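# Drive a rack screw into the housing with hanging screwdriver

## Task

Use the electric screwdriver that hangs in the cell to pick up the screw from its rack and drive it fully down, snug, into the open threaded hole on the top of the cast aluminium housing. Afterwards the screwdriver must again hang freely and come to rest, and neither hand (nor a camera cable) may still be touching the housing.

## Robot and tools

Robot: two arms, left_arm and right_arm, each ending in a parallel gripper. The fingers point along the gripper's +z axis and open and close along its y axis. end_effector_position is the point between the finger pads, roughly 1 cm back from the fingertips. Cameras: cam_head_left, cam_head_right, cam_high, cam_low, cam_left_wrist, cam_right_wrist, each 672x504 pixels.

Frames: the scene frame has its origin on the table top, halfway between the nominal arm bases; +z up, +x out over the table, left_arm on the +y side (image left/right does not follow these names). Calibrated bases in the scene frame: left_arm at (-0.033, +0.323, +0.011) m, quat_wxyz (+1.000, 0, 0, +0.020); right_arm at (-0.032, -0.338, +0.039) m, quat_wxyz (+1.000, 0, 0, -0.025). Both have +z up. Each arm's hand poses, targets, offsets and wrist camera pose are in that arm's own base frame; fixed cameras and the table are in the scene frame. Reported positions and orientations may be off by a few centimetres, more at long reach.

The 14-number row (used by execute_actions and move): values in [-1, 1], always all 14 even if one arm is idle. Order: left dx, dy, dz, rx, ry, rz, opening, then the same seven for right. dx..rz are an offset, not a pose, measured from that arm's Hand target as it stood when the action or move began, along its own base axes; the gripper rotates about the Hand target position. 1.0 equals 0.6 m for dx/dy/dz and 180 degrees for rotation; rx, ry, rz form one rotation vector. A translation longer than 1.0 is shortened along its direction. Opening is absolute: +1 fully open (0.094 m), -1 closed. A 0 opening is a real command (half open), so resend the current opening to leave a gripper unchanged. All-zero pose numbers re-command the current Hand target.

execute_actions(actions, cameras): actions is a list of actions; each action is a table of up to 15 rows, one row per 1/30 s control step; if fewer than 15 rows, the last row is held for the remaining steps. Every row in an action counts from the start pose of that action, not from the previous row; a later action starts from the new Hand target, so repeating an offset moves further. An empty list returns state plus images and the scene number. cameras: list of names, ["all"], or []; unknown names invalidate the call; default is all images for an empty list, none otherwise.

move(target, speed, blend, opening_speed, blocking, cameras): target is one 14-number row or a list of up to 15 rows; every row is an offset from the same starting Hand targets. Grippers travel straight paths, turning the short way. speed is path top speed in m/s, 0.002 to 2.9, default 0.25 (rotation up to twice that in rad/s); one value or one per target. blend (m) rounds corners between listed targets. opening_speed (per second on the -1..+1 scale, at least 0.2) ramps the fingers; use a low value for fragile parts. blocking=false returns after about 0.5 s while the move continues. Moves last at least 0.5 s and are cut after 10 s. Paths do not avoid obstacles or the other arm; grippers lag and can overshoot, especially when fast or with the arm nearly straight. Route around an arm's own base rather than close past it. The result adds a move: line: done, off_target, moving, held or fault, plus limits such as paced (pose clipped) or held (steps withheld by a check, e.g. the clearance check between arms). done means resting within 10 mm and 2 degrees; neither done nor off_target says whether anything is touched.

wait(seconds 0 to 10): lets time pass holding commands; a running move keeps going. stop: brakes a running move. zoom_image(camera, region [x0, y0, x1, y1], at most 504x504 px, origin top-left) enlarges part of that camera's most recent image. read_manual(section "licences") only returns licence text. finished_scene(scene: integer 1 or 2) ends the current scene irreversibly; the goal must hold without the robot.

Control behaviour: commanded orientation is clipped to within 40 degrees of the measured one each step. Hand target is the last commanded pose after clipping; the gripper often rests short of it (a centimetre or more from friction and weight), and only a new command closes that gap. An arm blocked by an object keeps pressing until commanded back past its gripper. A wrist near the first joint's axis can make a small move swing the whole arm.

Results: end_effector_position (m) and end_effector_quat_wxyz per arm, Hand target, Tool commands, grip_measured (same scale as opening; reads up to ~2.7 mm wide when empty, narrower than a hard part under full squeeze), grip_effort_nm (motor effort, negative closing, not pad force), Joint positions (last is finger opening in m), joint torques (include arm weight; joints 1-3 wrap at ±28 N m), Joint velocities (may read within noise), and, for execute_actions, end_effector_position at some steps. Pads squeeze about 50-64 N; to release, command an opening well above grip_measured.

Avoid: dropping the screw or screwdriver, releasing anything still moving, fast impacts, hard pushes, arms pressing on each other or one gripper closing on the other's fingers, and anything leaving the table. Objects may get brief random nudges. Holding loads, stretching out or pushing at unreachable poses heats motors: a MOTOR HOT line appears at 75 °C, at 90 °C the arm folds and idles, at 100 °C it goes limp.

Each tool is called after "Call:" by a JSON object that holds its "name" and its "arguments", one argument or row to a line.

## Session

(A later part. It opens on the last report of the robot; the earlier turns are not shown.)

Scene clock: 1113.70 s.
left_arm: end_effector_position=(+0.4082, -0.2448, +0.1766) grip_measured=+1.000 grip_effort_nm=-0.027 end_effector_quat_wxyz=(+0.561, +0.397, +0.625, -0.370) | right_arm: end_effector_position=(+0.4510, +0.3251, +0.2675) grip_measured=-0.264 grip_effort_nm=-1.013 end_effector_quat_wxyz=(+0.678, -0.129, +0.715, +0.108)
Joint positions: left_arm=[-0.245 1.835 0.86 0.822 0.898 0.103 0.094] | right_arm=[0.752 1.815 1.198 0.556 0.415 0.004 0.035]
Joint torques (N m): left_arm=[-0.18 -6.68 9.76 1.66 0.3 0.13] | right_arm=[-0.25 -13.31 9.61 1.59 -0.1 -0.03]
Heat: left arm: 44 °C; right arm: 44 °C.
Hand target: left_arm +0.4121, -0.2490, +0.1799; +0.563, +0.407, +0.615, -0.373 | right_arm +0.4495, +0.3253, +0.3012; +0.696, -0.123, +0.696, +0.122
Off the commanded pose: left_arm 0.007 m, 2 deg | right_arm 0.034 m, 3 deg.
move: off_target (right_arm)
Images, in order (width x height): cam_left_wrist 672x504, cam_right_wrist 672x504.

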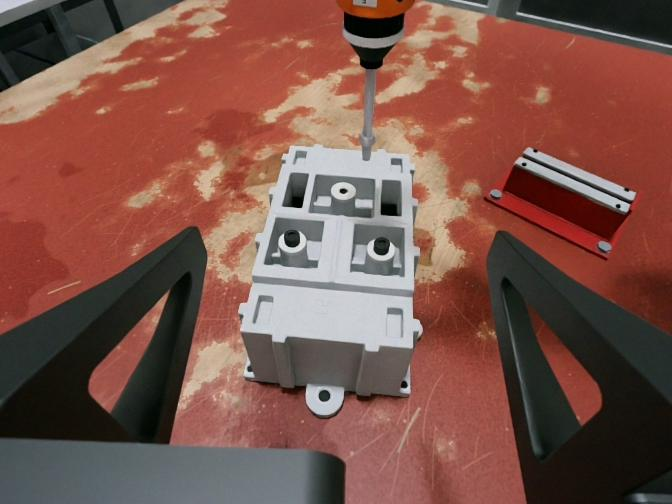

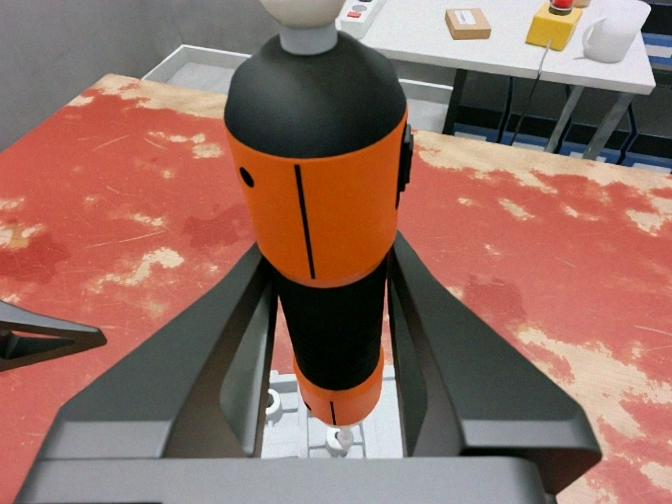

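Call:
{"name": "move", "arguments": {
  "target": [0, 0, 0, 0, 0, 0, 1, 0.0038, 0.0088, -0.072, 0, 0, 0, -0.45],
  "speed": 0.05,
  "cameras": ["cam_left_wrist", "cam_right_wrist"]
}}

Call:
{"name": "zoom_image", "arguments": {
  "camera": "cam_left_wrist",
  "region": [315, 140, 375, 210]
}}

Call:
{"name": "zoom_image", "arguments": {
  "camera": "cam_right_wrist",
  "region": [325, 420, 375, 462]
}}

Scene clock: 1155.17 s.
left_arm: end_effector_position=(+0.4082, -0.2448, +0.1766) grip_measured=+1.000 grip_effort_nm=-0.027 end_effector_quat_wxyz=(+0.561, +0.397, +0.625, -0.370) | right_arm: end_effector_position=(+0.4534, +0.3273, +0.2634) grip_measured=-0.264 grip_effort_nm=-1.013 end_effector_quat_wxyz=(+0.696, -0.118, +0.698, +0.120)
Joint positions: left_arm=[-0.245 1.835 0.86 0.822 0.898 0.103 0.094] | right_arm=[0.752 1.852 1.169 0.681 0.415 0.004 0.035]
Joint torques (N m): left_arm=[-0.16 -6.69 9.78 1.66 0.29 0.13] | right_arm=[0.31 -9.47 5.75 1.79 -0.06 -0.06]
Heat: left arm: 44 °C; right arm: 44 °C.
Hand target: left_arm +0.4121, -0.2490, +0.1799; +0.563, +0.407, +0.615, -0.373 | right_arm +0.4517, +0.3306, +0.2582; +0.696, -0.123, +0.696, +0.123
Off the commanded pose: left_arm 0.007 m, 2 deg | right_arm 0.007 m, 1 deg.
move: done
Images, in order (width x height): cam_left_wrist 672x504, cam_right_wrist 672x504.

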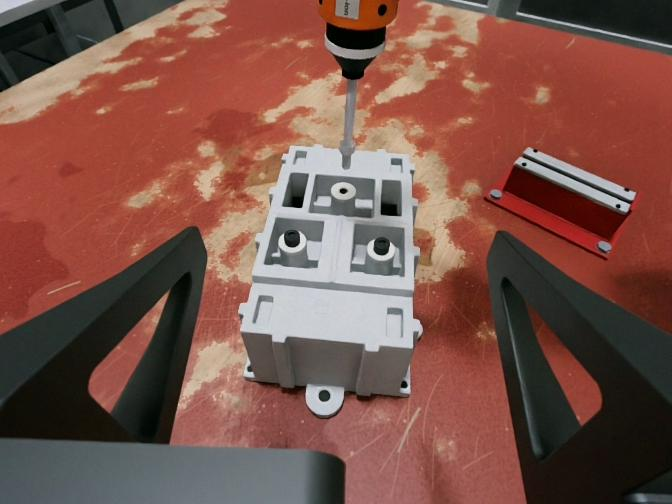

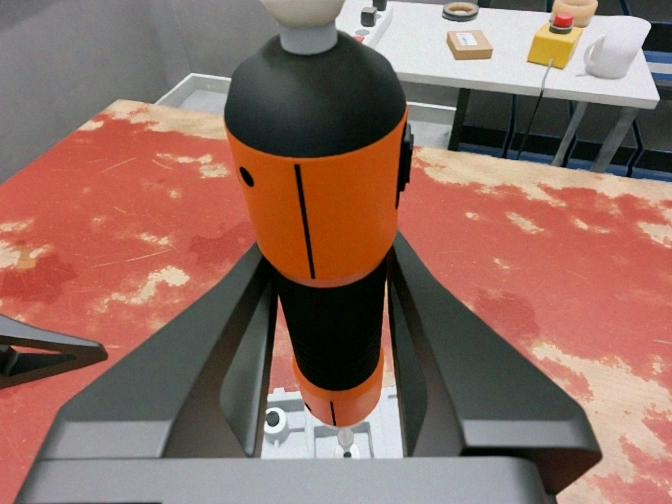

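Scaled by 7.200 from the camera's 672x504 image, which has a finer 960x720 frame.

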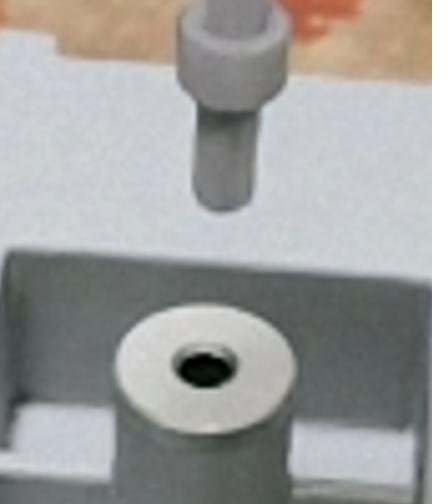

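Scaled by 10.080 from the camera's 672x504 image, which has a finer 960x720 frame.

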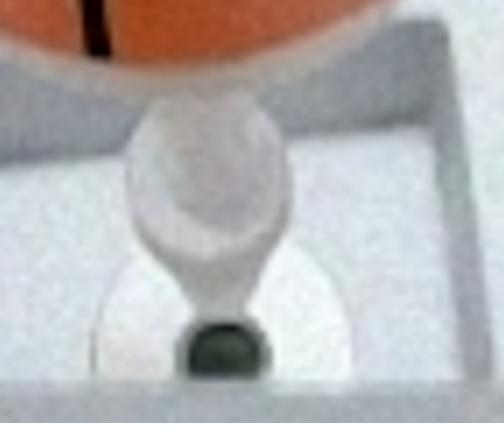

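Call:
{"name": "move", "arguments": {
  "target": [0, 0, 0, 0, 0, 0, 1, 0.0008, 0.0005, -0.022, 0, 0, 0, -0.45],
  "speed": 0.05,
  "cameras": ["cam_left_wrist", "cam_right_wrist"]
}}

Call:
{"name": "zoom_image", "arguments": {
  "camera": "cam_left_wrist",
  "region": [315, 140, 375, 210]
}}

Call:
{"name": "zoom_image", "arguments": {
  "camera": "cam_right_wrist",
  "region": [325, 420, 375, 462]
}}

Scene clock: 1169.60 s.
left_arm: end_effector_position=(+0.4082, -0.2448, +0.1766) grip_measured=+1.000 grip_effort_nm=-0.022 end_effector_quat_wxyz=(+0.561, +0.397, +0.625, -0.370) | right_arm: end_effector_position=(+0.4539, +0.3277, +0.2521) grip_measured=-0.264 grip_effort_nm=-1.004 end_effector_quat_wxyz=(+0.697, -0.117, +0.697, +0.121)
Joint positions: left_arm=[-0.245 1.835 0.86 0.822 0.898 0.103 0.094] | right_arm=[0.752 1.876 1.145 0.733 0.415 0.004 0.035]
Joint torques (N m): left_arm=[-0.21 -6.67 9.74 1.66 0.3 0.14] | right_arm=[0.34 -9.25 5.33 1.84 -0.07 -0.08]
Heat: left arm: 44 °C; right arm: 45 °C.
Hand target: left_arm +0.4121, -0.2490, +0.1799; +0.563, +0.407, +0.615, -0.373 | right_arm +0.4522, +0.3309, +0.2448; +0.696, -0.123, +0.696, +0.122
Off the commanded pose: left_arm 0.007 m, 2 deg | right_arm 0.008 m, 1 deg.
move: done
Images, in order (width x height): cam_left_wrist 672x504, cam_right_wrist 672x504.

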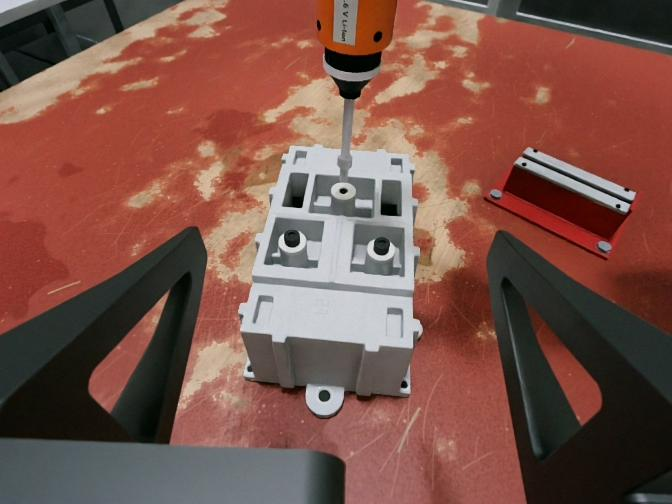

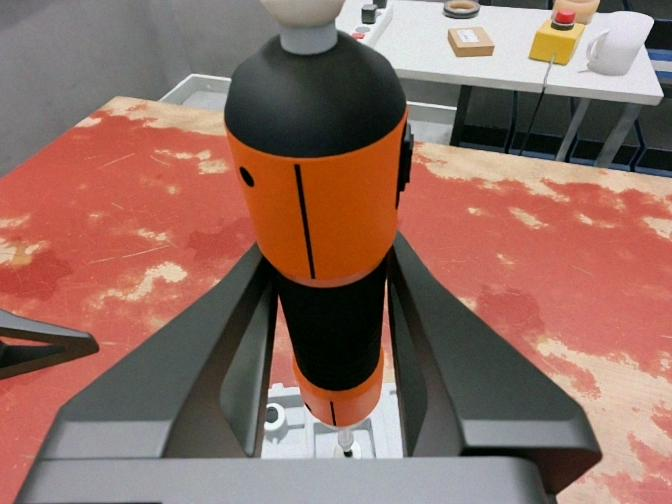

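Scaled by 7.200 from the camera's 672x504 image, which has a finer 960x720 frame.

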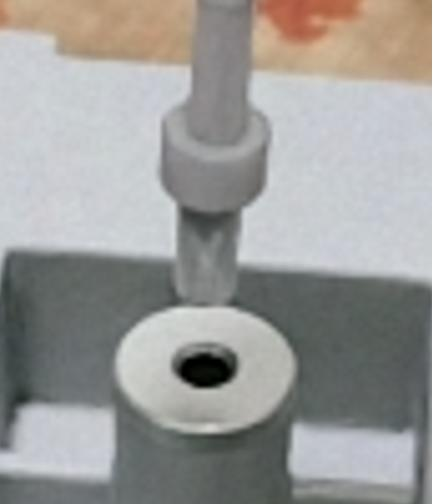

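Scaled by 10.080 from the camera's 672x504 image, which has a finer 960x720 frame.

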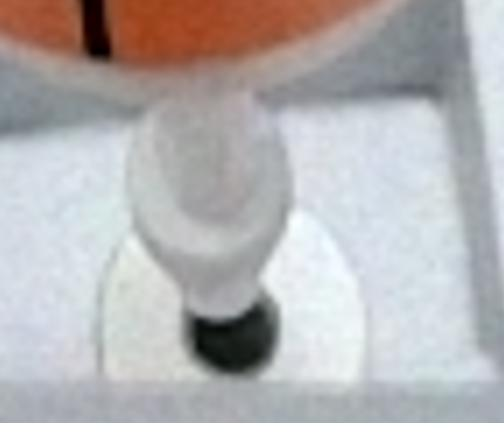

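Call:
{"name": "move", "arguments": {
  "target": [0, 0, 0, 0, 0, 0, 1, 0.0003, -0.0013, -0.024, 0, 0, 0, -0.45],
  "speed": 0.04,
  "cameras": ["cam_left_wrist", "cam_right_wrist", "cam_low"]
}}

Call:
{"name": "zoom_image", "arguments": {
  "camera": "cam_left_wrist",
  "region": [315, 140, 375, 210]
}}

Call:
{"name": "zoom_image", "arguments": {
  "camera": "cam_right_wrist",
  "region": [325, 420, 375, 462]
}}

Scene clock: 1181.63 s.
left_arm: end_effector_position=(+0.4082, -0.2448, +0.1766) grip_measured=+1.000 grip_effort_nm=-0.022 end_effector_quat_wxyz=(+0.561, +0.397, +0.625, -0.370) | right_arm: end_effector_position=(+0.4536, +0.3274, +0.2415) grip_measured=-0.264 grip_effort_nm=-1.009 end_effector_quat_wxyz=(+0.700, -0.115, +0.694, +0.122)
Joint positions: left_arm=[-0.245 1.835 0.86 0.822 0.898 0.103 0.094] | right_arm=[0.752 1.898 1.119 0.79 0.415 0.003 0.035]
Joint torques (N m): left_arm=[-0.23 -6.71 9.78 1.66 0.31 0.12] | right_arm=[0.2 -8.91 5.18 1.83 -0.05 -0.03]
Heat: left arm: 44 °C; right arm: 45 °C.
Hand target: left_arm +0.4121, -0.2490, +0.1799; +0.563, +0.407, +0.615, -0.373 | right_arm +0.4524, +0.3301, +0.2305; +0.696, -0.123, +0.696, +0.122
Off the commanded pose: left_arm 0.007 m, 2 deg | right_arm 0.011 m, 1 deg.
move: off_target (right_arm)
Images, in order (width x height): cam_low 672x504, cam_left_wrist 672x504, cam_right_wrist 672x504.

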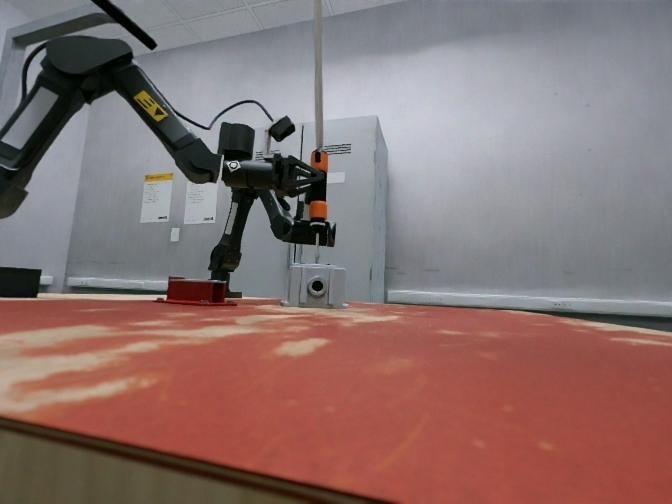

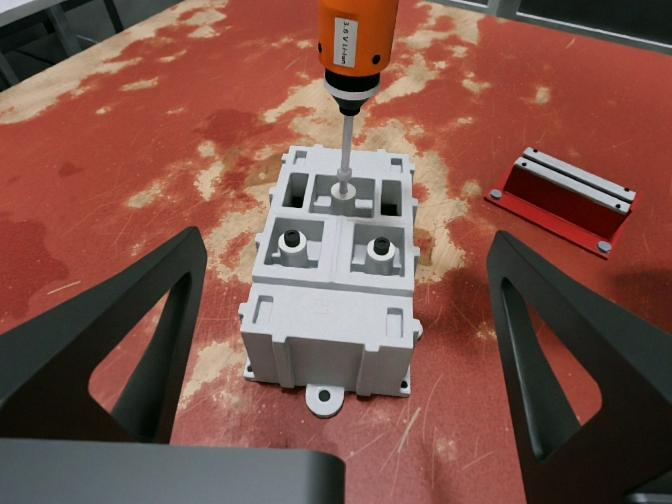

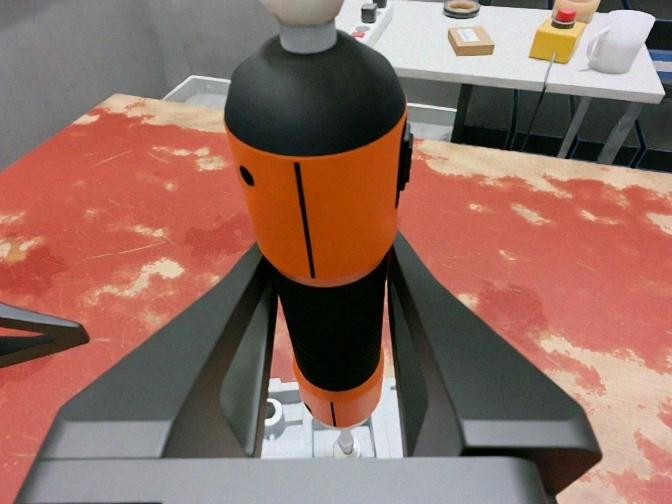

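Scaled by 7.200 from the camera's 672x504 image, which has a finer 960x720 frame.

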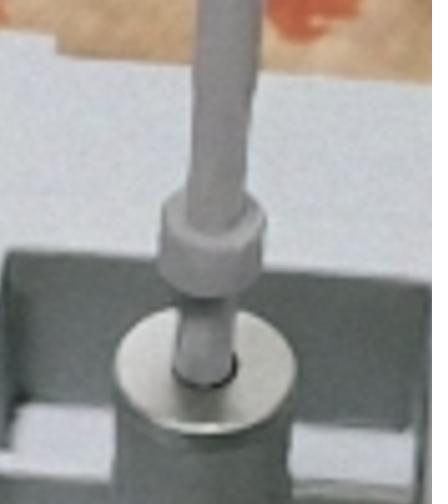

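Scaled by 10.080 from the camera's 672x504 image, which has a finer 960x720 frame.

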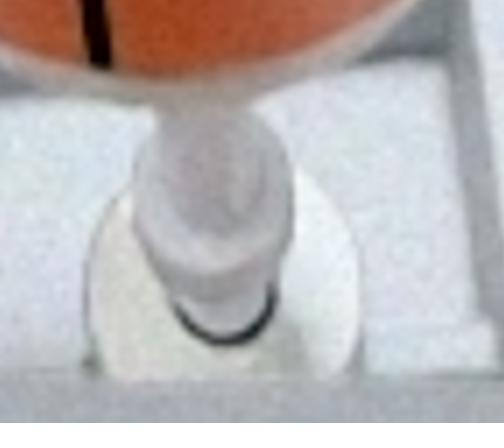

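Call:
{"name": "move", "arguments": {
  "target": [0, 0, 0, 0, 0, 0, 1, 0.0, 0.0, -0.015, 0, 0, 0, -0.45],
  "speed": 0.04,
  "cameras": ["cam_left_wrist", "cam_right_wrist", "cam_low"]
}}

Call:
{"name": "zoom_image", "arguments": {
  "camera": "cam_left_wrist",
  "region": [315, 140, 375, 210]
}}

Call:
{"name": "zoom_image", "arguments": {
  "camera": "cam_right_wrist",
  "region": [325, 420, 375, 462]
}}

Scene clock: 1193.03 s.
left_arm: end_effector_position=(+0.4082, -0.2448, +0.1766) grip_measured=+1.000 grip_effort_nm=-0.017 end_effector_quat_wxyz=(+0.561, +0.397, +0.625, -0.370) | right_arm: end_effector_position=(+0.4532, +0.3271, +0.2408) grip_measured=-0.264 grip_effort_nm=-1.009 end_effector_quat_wxyz=(+0.707, -0.112, +0.686, +0.125)
Joint positions: left_arm=[-0.245 1.835 0.86 0.822 0.898 0.103 0.094] | right_arm=[0.752 1.911 1.106 0.84 0.415 -0.002 0.035]
Joint torques (N m): left_arm=[-0.17 -6.69 9.78 1.66 0.31 0.13] | right_arm=[0.1 -8.44 4.57 1.64 -0.08 0.01]
Heat: left arm: 44 °C; right arm: 46 °C.
Hand target: left_arm +0.4121, -0.2490, +0.1799; +0.563, +0.407, +0.615, -0.373 | right_arm +0.4524, +0.3301, +0.2216; +0.697, -0.123, +0.696, +0.122
Off the commanded pose: left_arm 0.007 m, 2 deg | right_arm 0.019 m, 2 deg.
move: off_target (right_arm)
Images, in order (width x height): cam_low 672x504, cam_left_wrist 672x504, cam_right_wrist 672x504.

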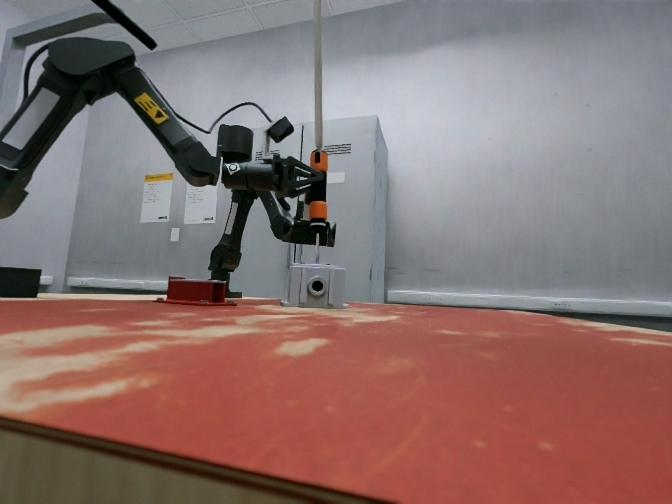

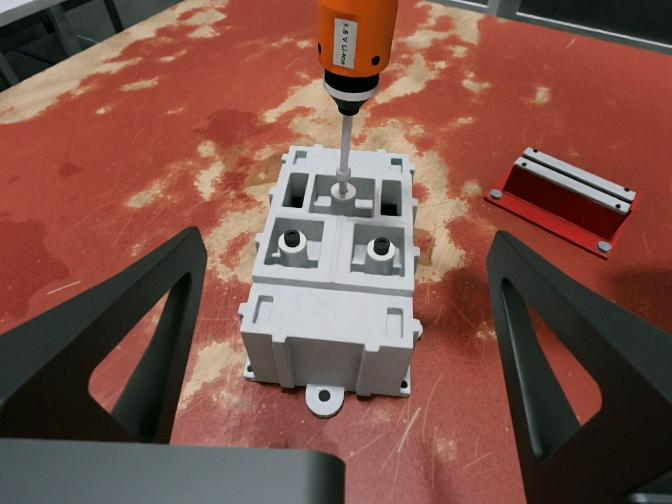

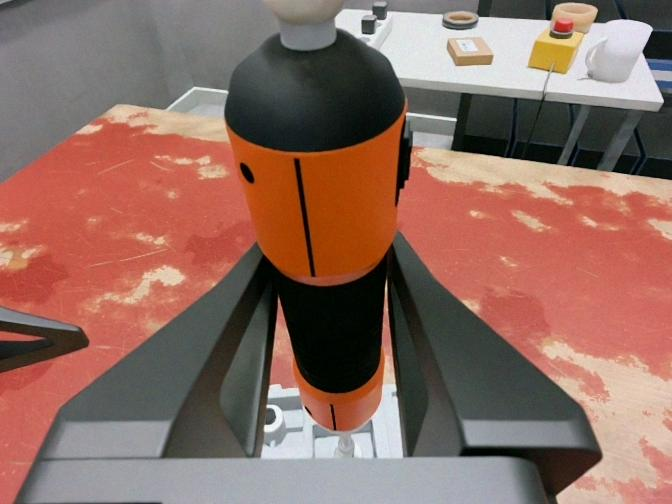

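Scaled by 7.200 from the camera's 672x504 image, which has a finer 960x720 frame.

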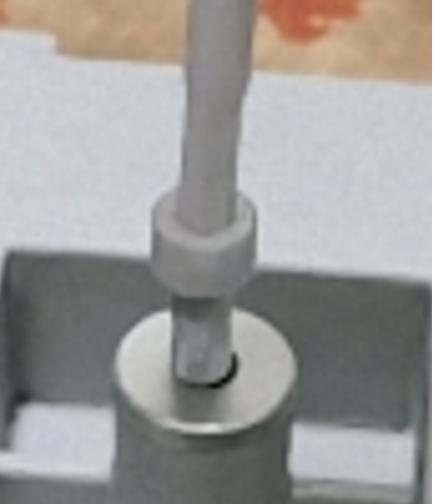

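Scaled by 10.080 from the camera's 672x504 image, which has a finer 960x720 frame.

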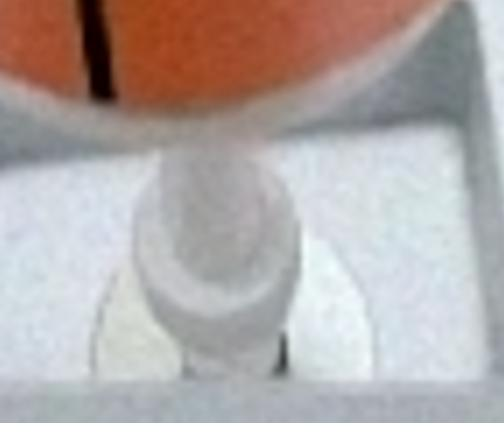

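Call:
{"name": "wait", "arguments": {
  "seconds": 0.3,
  "cameras": ["cam_left_wrist", "cam_right_wrist"]
}}

Call:
{"name": "zoom_image", "arguments": {
  "camera": "cam_left_wrist",
  "region": [315, 140, 375, 210]
}}

Call:
{"name": "wait", "arguments": {
  "seconds": 0.3,
  "cameras": ["cam_left_wrist", "cam_right_wrist"]
}}

Call:
{"name": "zoom_image", "arguments": {
  "camera": "cam_left_wrist",
  "region": [315, 100, 375, 210]
}}

Scene clock: 1204.47 s.
left_arm: end_effector_position=(+0.4082, -0.2448, +0.1766) grip_measured=+1.000 grip_effort_nm=-0.027 end_effector_quat_wxyz=(+0.561, +0.397, +0.625, -0.370) | right_arm: end_effector_position=(+0.4532, +0.3270, +0.2406) grip_measured=-0.264 grip_effort_nm=-1.013 end_effector_quat_wxyz=(+0.708, -0.112, +0.686, +0.125)
Joint positions: left_arm=[-0.245 1.835 0.86 0.822 0.898 0.103 0.094] | right_arm=[0.752 1.911 1.105 0.841 0.416 -0.002 0.035]
Joint torques (N m): left_arm=[-0.2 -6.71 9.81 1.66 0.3 0.12] | right_arm=[0.17 -8.59 4.81 1.67 -0.1 0.01]
Heat: left arm: 44 °C; right arm: 45 °C.
Hand target: left_arm +0.4121, -0.2490, +0.1799; +0.563, +0.407, +0.615, -0.373 | right_arm +0.4524, +0.3301, +0.2214; +0.696, -0.123, +0.696, +0.122
Tool commands: left_gripper/opening=+1.0 right_gripper/opening=-0.45
Off the commanded pose: left_arm 0.007 m, 2 deg | right_arm 0.019 m, 2 deg.
wait: 0.30 s; at rest from the start
Images, in order (width x height): cam_left_wrist 672x504, cam_right_wrist 672x504.

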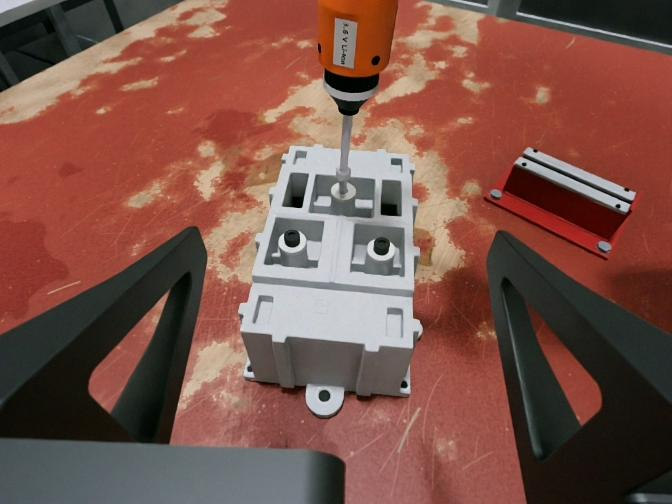

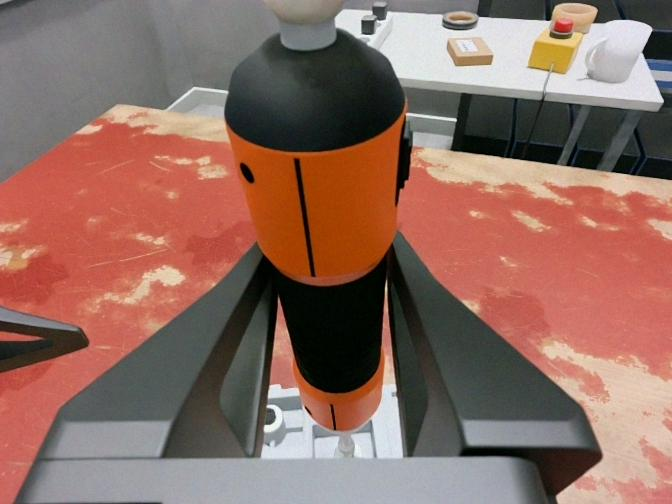

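Scaled by 7.200 from the camera's 672x504 image, which has a finer 960x720 frame.

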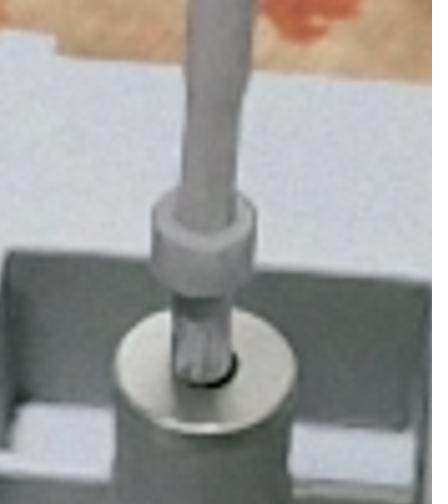

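Scene clock: 1204.77 s.
left_arm: end_effector_position=(+0.4082, -0.2448, +0.1766) grip_measured=+1.000 grip_effort_nm=-0.017 end_effector_quat_wxyz=(+0.561, +0.397, +0.625, -0.370) | right_arm: end_effector_position=(+0.4532, +0.3270, +0.2406) grip_measured=-0.264 grip_effort_nm=-1.009 end_effector_quat_wxyz=(+0.708, -0.112, +0.686, +0.125)
Joint positions: left_arm=[-0.245 1.835 0.86 0.822 0.898 0.103 0.094] | right_arm=[0.752 1.911 1.105 0.841 0.416 -0.002 0.035]
Joint torques (N m): left_arm=[-0.21 -6.69 9.74 1.67 0.31 0.12] | right_arm=[0.21 -8.47 4.77 1.65 -0.11 0.02]
Heat: left arm: 44 °C; right arm: 45 °C.
Hand target: left_arm +0.4121, -0.2490, +0.1799; +0.563, +0.407, +0.615, -0.373 | right_arm +0.4524, +0.3301, +0.2214; +0.696, -0.123, +0.696, +0.122
Tool commands: left_gripper/opening=+1.0 right_gripper/opening=-0.45
Off the commanded pose: left_arm 0.007 m, 2 deg | right_arm 0.019 m, 2 deg.
wait: 0.30 s; at rest by 0.17 s
Images, in order (width x height): cam_left_wrist 672x504, cam_right_wrist 672x504.

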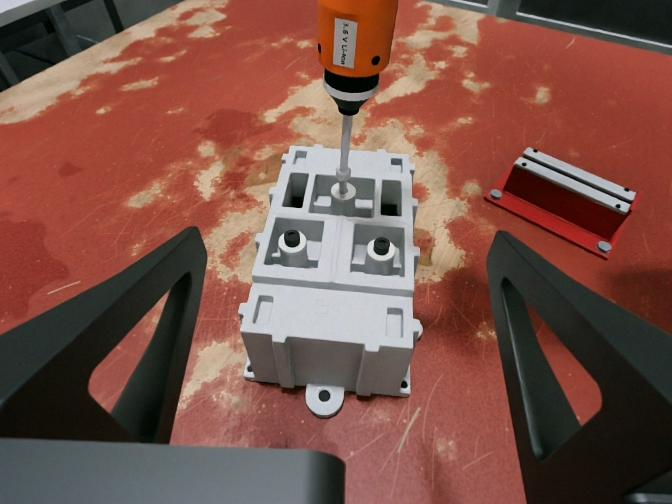

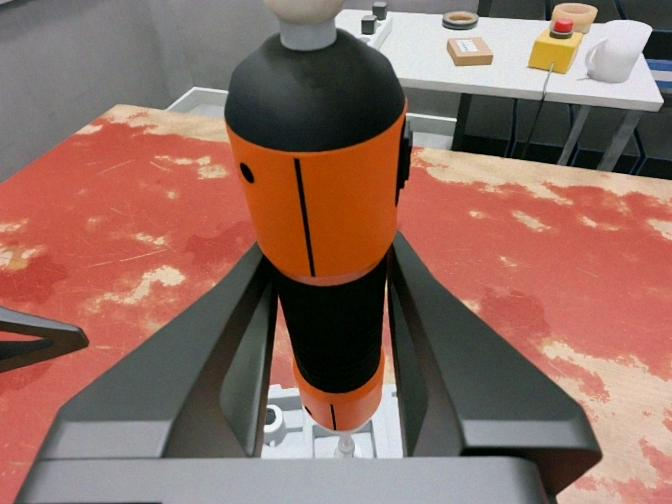

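Scaled by 4.582 from the camera's 672x504 image, which has a finer 960x720 frame.

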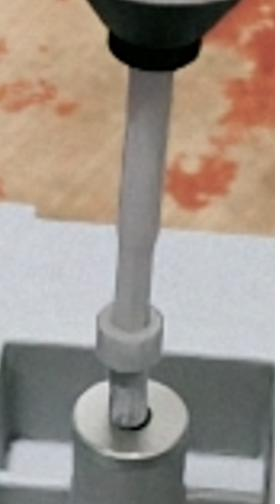

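Call:
{"name": "move", "arguments": {
  "target": [0, 0, 0, 0, 0, 0, 1, 0.0, 0.0, -0.012, -0.0032, 0.0089, 0, -0.45],
  "speed": 0.04,
  "cameras": ["cam_left_wrist", "cam_right_wrist", "cam_low"]
}}

Call:
{"name": "zoom_image", "arguments": {
  "camera": "cam_left_wrist",
  "region": [315, 140, 375, 210]
}}

Call:
{"name": "zoom_image", "arguments": {
  "camera": "cam_right_wrist",
  "region": [325, 420, 375, 462]
}}

Scene clock: 1228.10 s.
left_arm: end_effector_position=(+0.4082, -0.2448, +0.1766) grip_measured=+1.000 grip_effort_nm=-0.027 end_effector_quat_wxyz=(+0.561, +0.397, +0.625, -0.370) | right_arm: end_effector_position=(+0.4533, +0.3270, +0.2405) grip_measured=-0.264 grip_effort_nm=-1.009 end_effector_quat_wxyz=(+0.707, -0.112, +0.687, +0.125)
Joint positions: left_arm=[-0.245 1.835 0.86 0.822 0.898 0.103 0.094] | right_arm=[0.752 1.911 1.105 0.841 0.416 -0.001 0.035]
Joint torques (N m): left_arm=[-0.2 -6.74 9.77 1.66 0.3 0.12] | right_arm=[0.24 -8.64 4.88 1.35 -0.09 0.13]
Heat: left arm: 45 °C; right arm: 44 °C.
Hand target: left_arm +0.4121, -0.2490, +0.1799; +0.563, +0.407, +0.615, -0.373 | right_arm +0.4524, +0.3301, +0.2142; +0.686, -0.125, +0.707, +0.121
Off the commanded pose: left_arm 0.007 m, 2 deg | right_arm 0.027 m, 4 deg.
move: off_target (right_arm)
Images, in order (width x height): cam_low 672x504, cam_left_wrist 672x504, cam_right_wrist 672x504.

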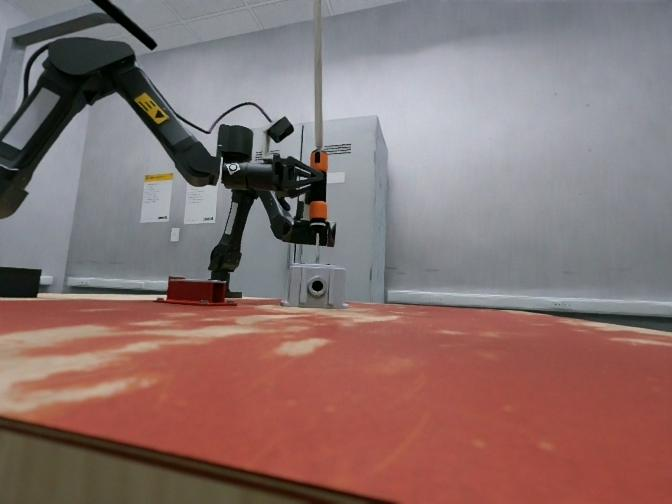

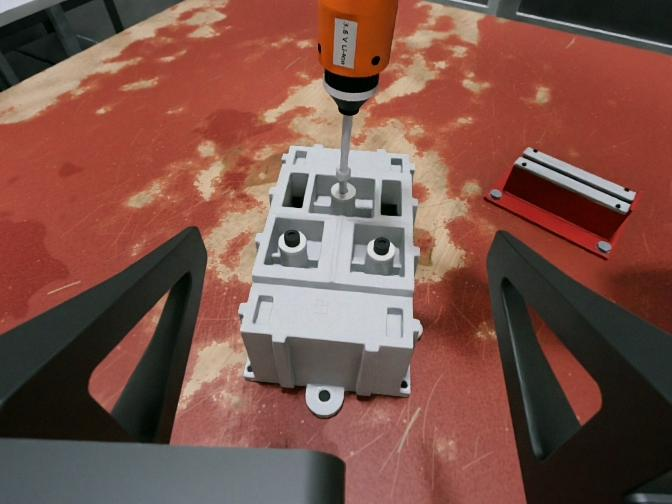

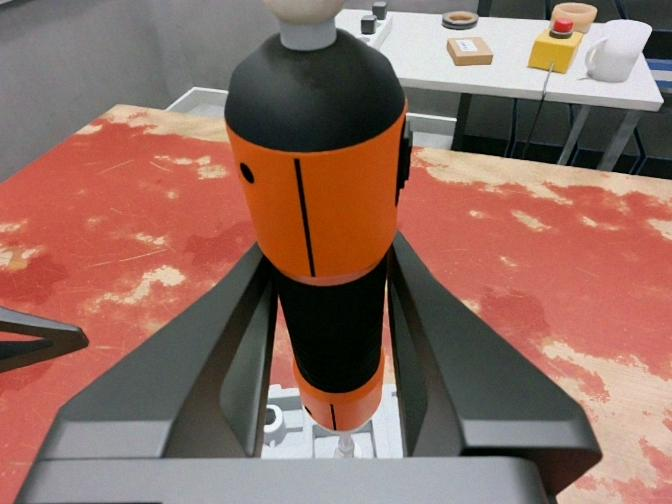

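Scaled by 7.200 from the camera's 672x504 image, which has a finer 960x720 frame.

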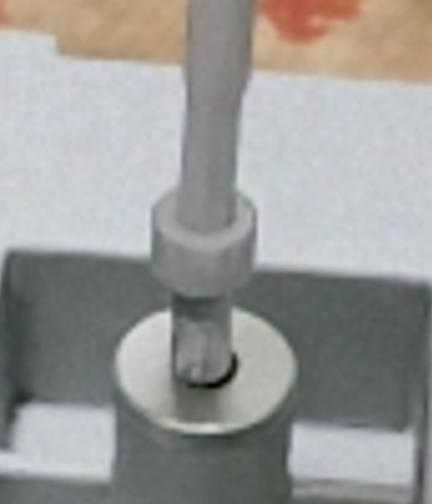

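Scaled by 10.080 from the camera's 672x504 image, which has a finer 960x720 frame.

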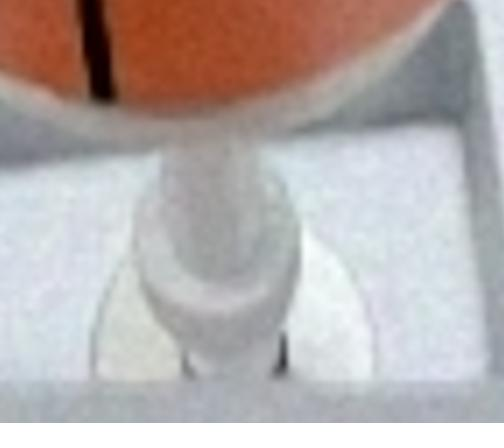

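Call:
{"name": "wait", "arguments": {
  "seconds": 0.1,
  "cameras": ["cam_left_wrist"]
}}

Call:
{"name": "zoom_image", "arguments": {
  "camera": "cam_left_wrist",
  "region": [325, 150, 365, 200]
}}

Call:
{"name": "wait", "arguments": {
  "seconds": 0.1,
  "cameras": ["cam_left_wrist"]
}}

Call:
{"name": "zoom_image", "arguments": {
  "camera": "cam_left_wrist",
  "region": [325, 150, 365, 200]
}}

Scene clock: 1239.60 s.
left_arm: end_effector_position=(+0.4082, -0.2448, +0.1766) grip_measured=+1.000 grip_effort_nm=-0.022 end_effector_quat_wxyz=(+0.561, +0.397, +0.625, -0.370) | right_arm: end_effector_position=(+0.4533, +0.3269, +0.2405) grip_measured=-0.264 grip_effort_nm=-1.009 end_effector_quat_wxyz=(+0.707, -0.112, +0.687, +0.125)
Joint positions: left_arm=[-0.245 1.835 0.86 0.822 0.898 0.103 0.094] | right_arm=[0.752 1.911 1.105 0.841 0.416 0 0.035]
Joint torques (N m): left_arm=[-0.24 -6.71 9.8 1.66 0.3 0.13] | right_arm=[0.16 -8.61 4.74 1.37 -0.14 0.12]
Heat: left arm: 45 °C; right arm: 44 °C.
Hand target: left_arm +0.4121, -0.2490, +0.1799; +0.563, +0.407, +0.615, -0.373 | right_arm +0.4524, +0.3301, +0.2142; +0.686, -0.125, +0.707, +0.121
Tool commands: left_gripper/opening=+1.0 right_gripper/opening=-0.45
Off the commanded pose: left_arm 0.007 m, 2 deg | right_arm 0.027 m, 4 deg.
wait: 0.10 s; at rest from the start
Images, in order (width x height): cam_left_wrist 672x504.

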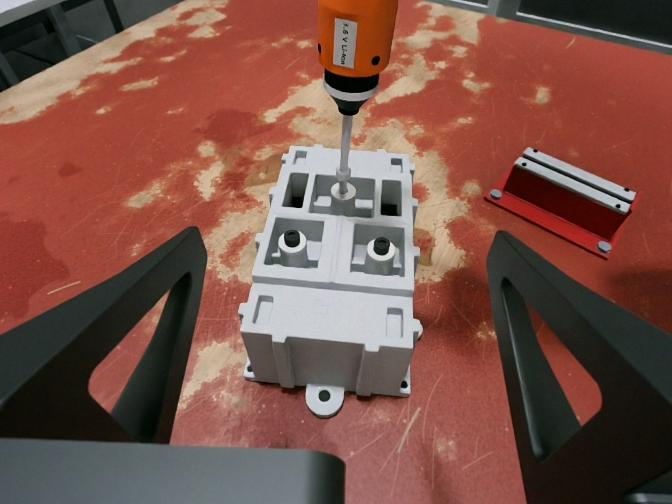

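Scaled by 10.080 from the camera's 672x504 image, which has a finer 960x720 frame.

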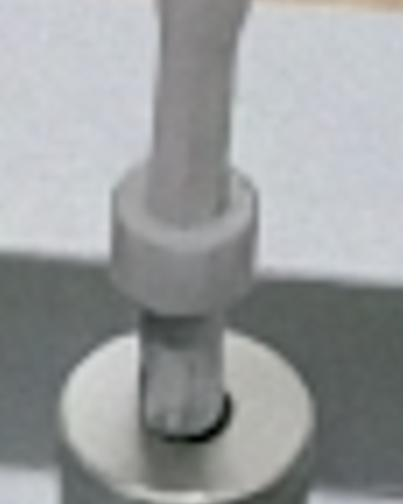

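Scene clock: 1239.70 s.
left_arm: end_effector_position=(+0.4082, -0.2448, +0.1766) grip_measured=+1.000 grip_effort_nm=-0.022 end_effector_quat_wxyz=(+0.561, +0.397, +0.625, -0.370) | right_arm: end_effector_position=(+0.4533, +0.3269, +0.2405) grip_measured=-0.264 grip_effort_nm=-1.009 end_effector_quat_wxyz=(+0.707, -0.112, +0.687, +0.125)
Joint positions: left_arm=[-0.245 1.835 0.86 0.822 0.898 0.103 0.094] | right_arm=[0.752 1.911 1.105 0.841 0.416 0 0.035]
Joint torques (N m): left_arm=[-0.17 -6.69 9.78 1.66 0.3 0.13] | right_arm=[0.12 -8.57 4.74 1.36 -0.11 0.14]
Heat: left arm: 45 °C; right arm: 44 °C.
Hand target: left_arm +0.4121, -0.2490, +0.1799; +0.563, +0.407, +0.615, -0.373 | right_arm +0.4524, +0.3301, +0.2142; +0.686, -0.125, +0.707, +0.121
Tool commands: left_gripper/opening=+1.0 right_gripper/opening=-0.45
Off the commanded pose: left_arm 0.007 m, 2 deg | right_arm 0.027 m, 4 deg.
wait: 0.10 s; no rest
Images, in order (width x height): cam_left_wrist 672x504.

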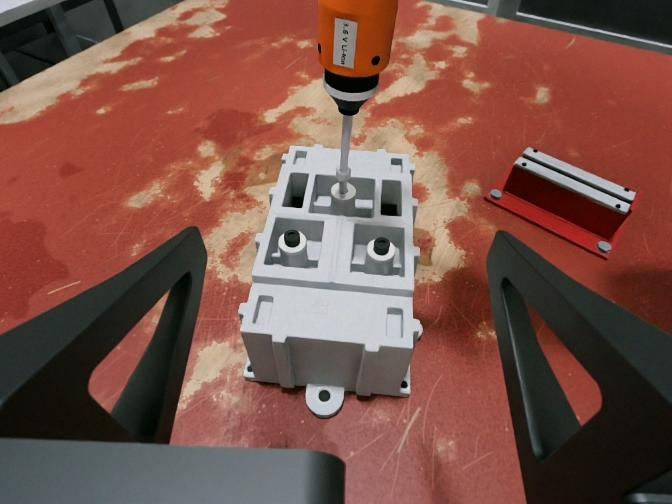

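Scaled by 10.080 from the camera's 672x504 image, which has a finer 960x720 frame.

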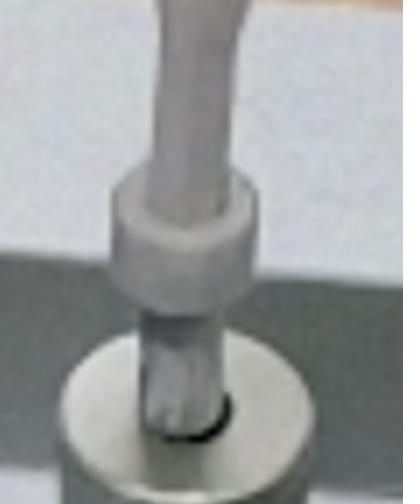

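Call:
{"name": "move", "arguments": {
  "target": [0, 0, 0, 0, 0, 0, 1, 0.0, 0.0, -0.025, 0, 0, 0, -0.45],
  "speed": 0.05,
  "cameras": ["cam_left_wrist", "cam_right_wrist"]
}}

Call:
{"name": "zoom_image", "arguments": {
  "camera": "cam_left_wrist",
  "region": [315, 140, 375, 210]
}}

Call:
{"name": "zoom_image", "arguments": {
  "camera": "cam_right_wrist",
  "region": [325, 420, 375, 462]
}}

Scene clock: 1254.23 s.
left_arm: end_effector_position=(+0.4082, -0.2448, +0.1766) grip_measured=+1.000 grip_effort_nm=-0.037 end_effector_quat_wxyz=(+0.561, +0.397, +0.625, -0.370) | right_arm: end_effector_position=(+0.4529, +0.3247, +0.2371) grip_measured=-0.264 grip_effort_nm=-1.013 end_effector_quat_wxyz=(+0.715, -0.103, +0.679, +0.127)
Joint positions: left_arm=[-0.245 1.835 0.86 0.822 0.898 0.103 0.094] | right_arm=[0.752 1.928 1.085 0.904 0.425 0 0.035]
Joint torques (N m): left_arm=[-0.18 -6.72 9.76 1.67 0.31 0.14] | right_arm=[0.18 -7.45 4.14 1.3 -0.2 0.14]
Heat: left arm: 45 °C; right arm: 43 °C.
Hand target: left_arm +0.4121, -0.2490, +0.1799; +0.563, +0.407, +0.615, -0.373 | right_arm +0.4524, +0.3301, +0.1994; +0.686, -0.125, +0.707, +0.121
Off the commanded pose: left_arm 0.007 m, 2 deg | right_arm 0.038 m, 5 deg.
move: off_target (right_arm)
Images, in order (width x height): cam_left_wrist 672x504, cam_right_wrist 672x504.

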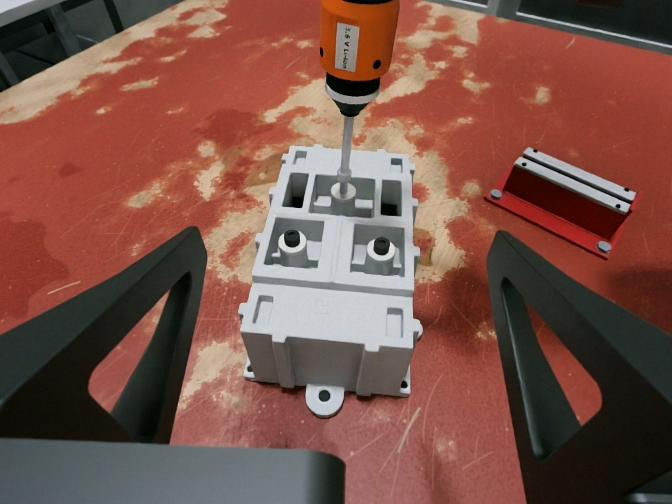

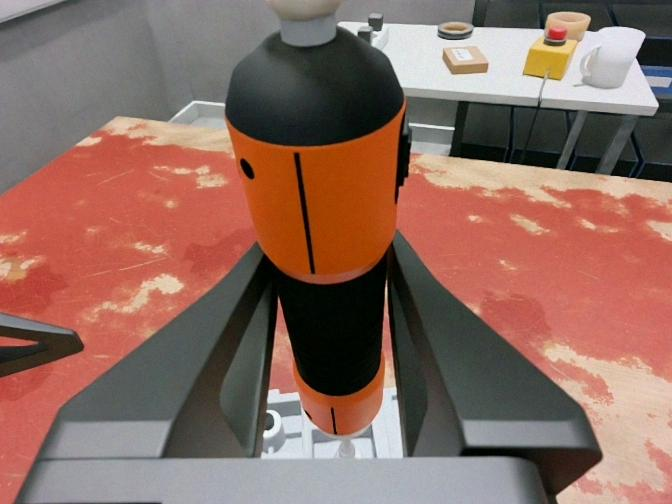

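Scaled by 7.200 from the camera's 672x504 image, which has a finer 960x720 frame.

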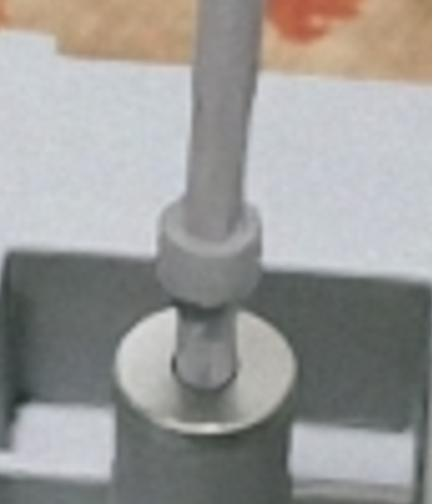

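Scaled by 10.080 from the camera's 672x504 image, which has a finer 960x720 frame.

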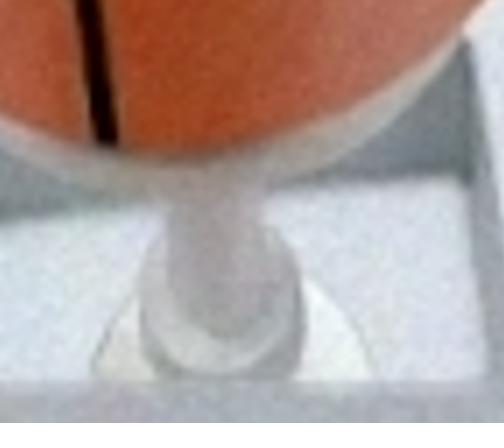

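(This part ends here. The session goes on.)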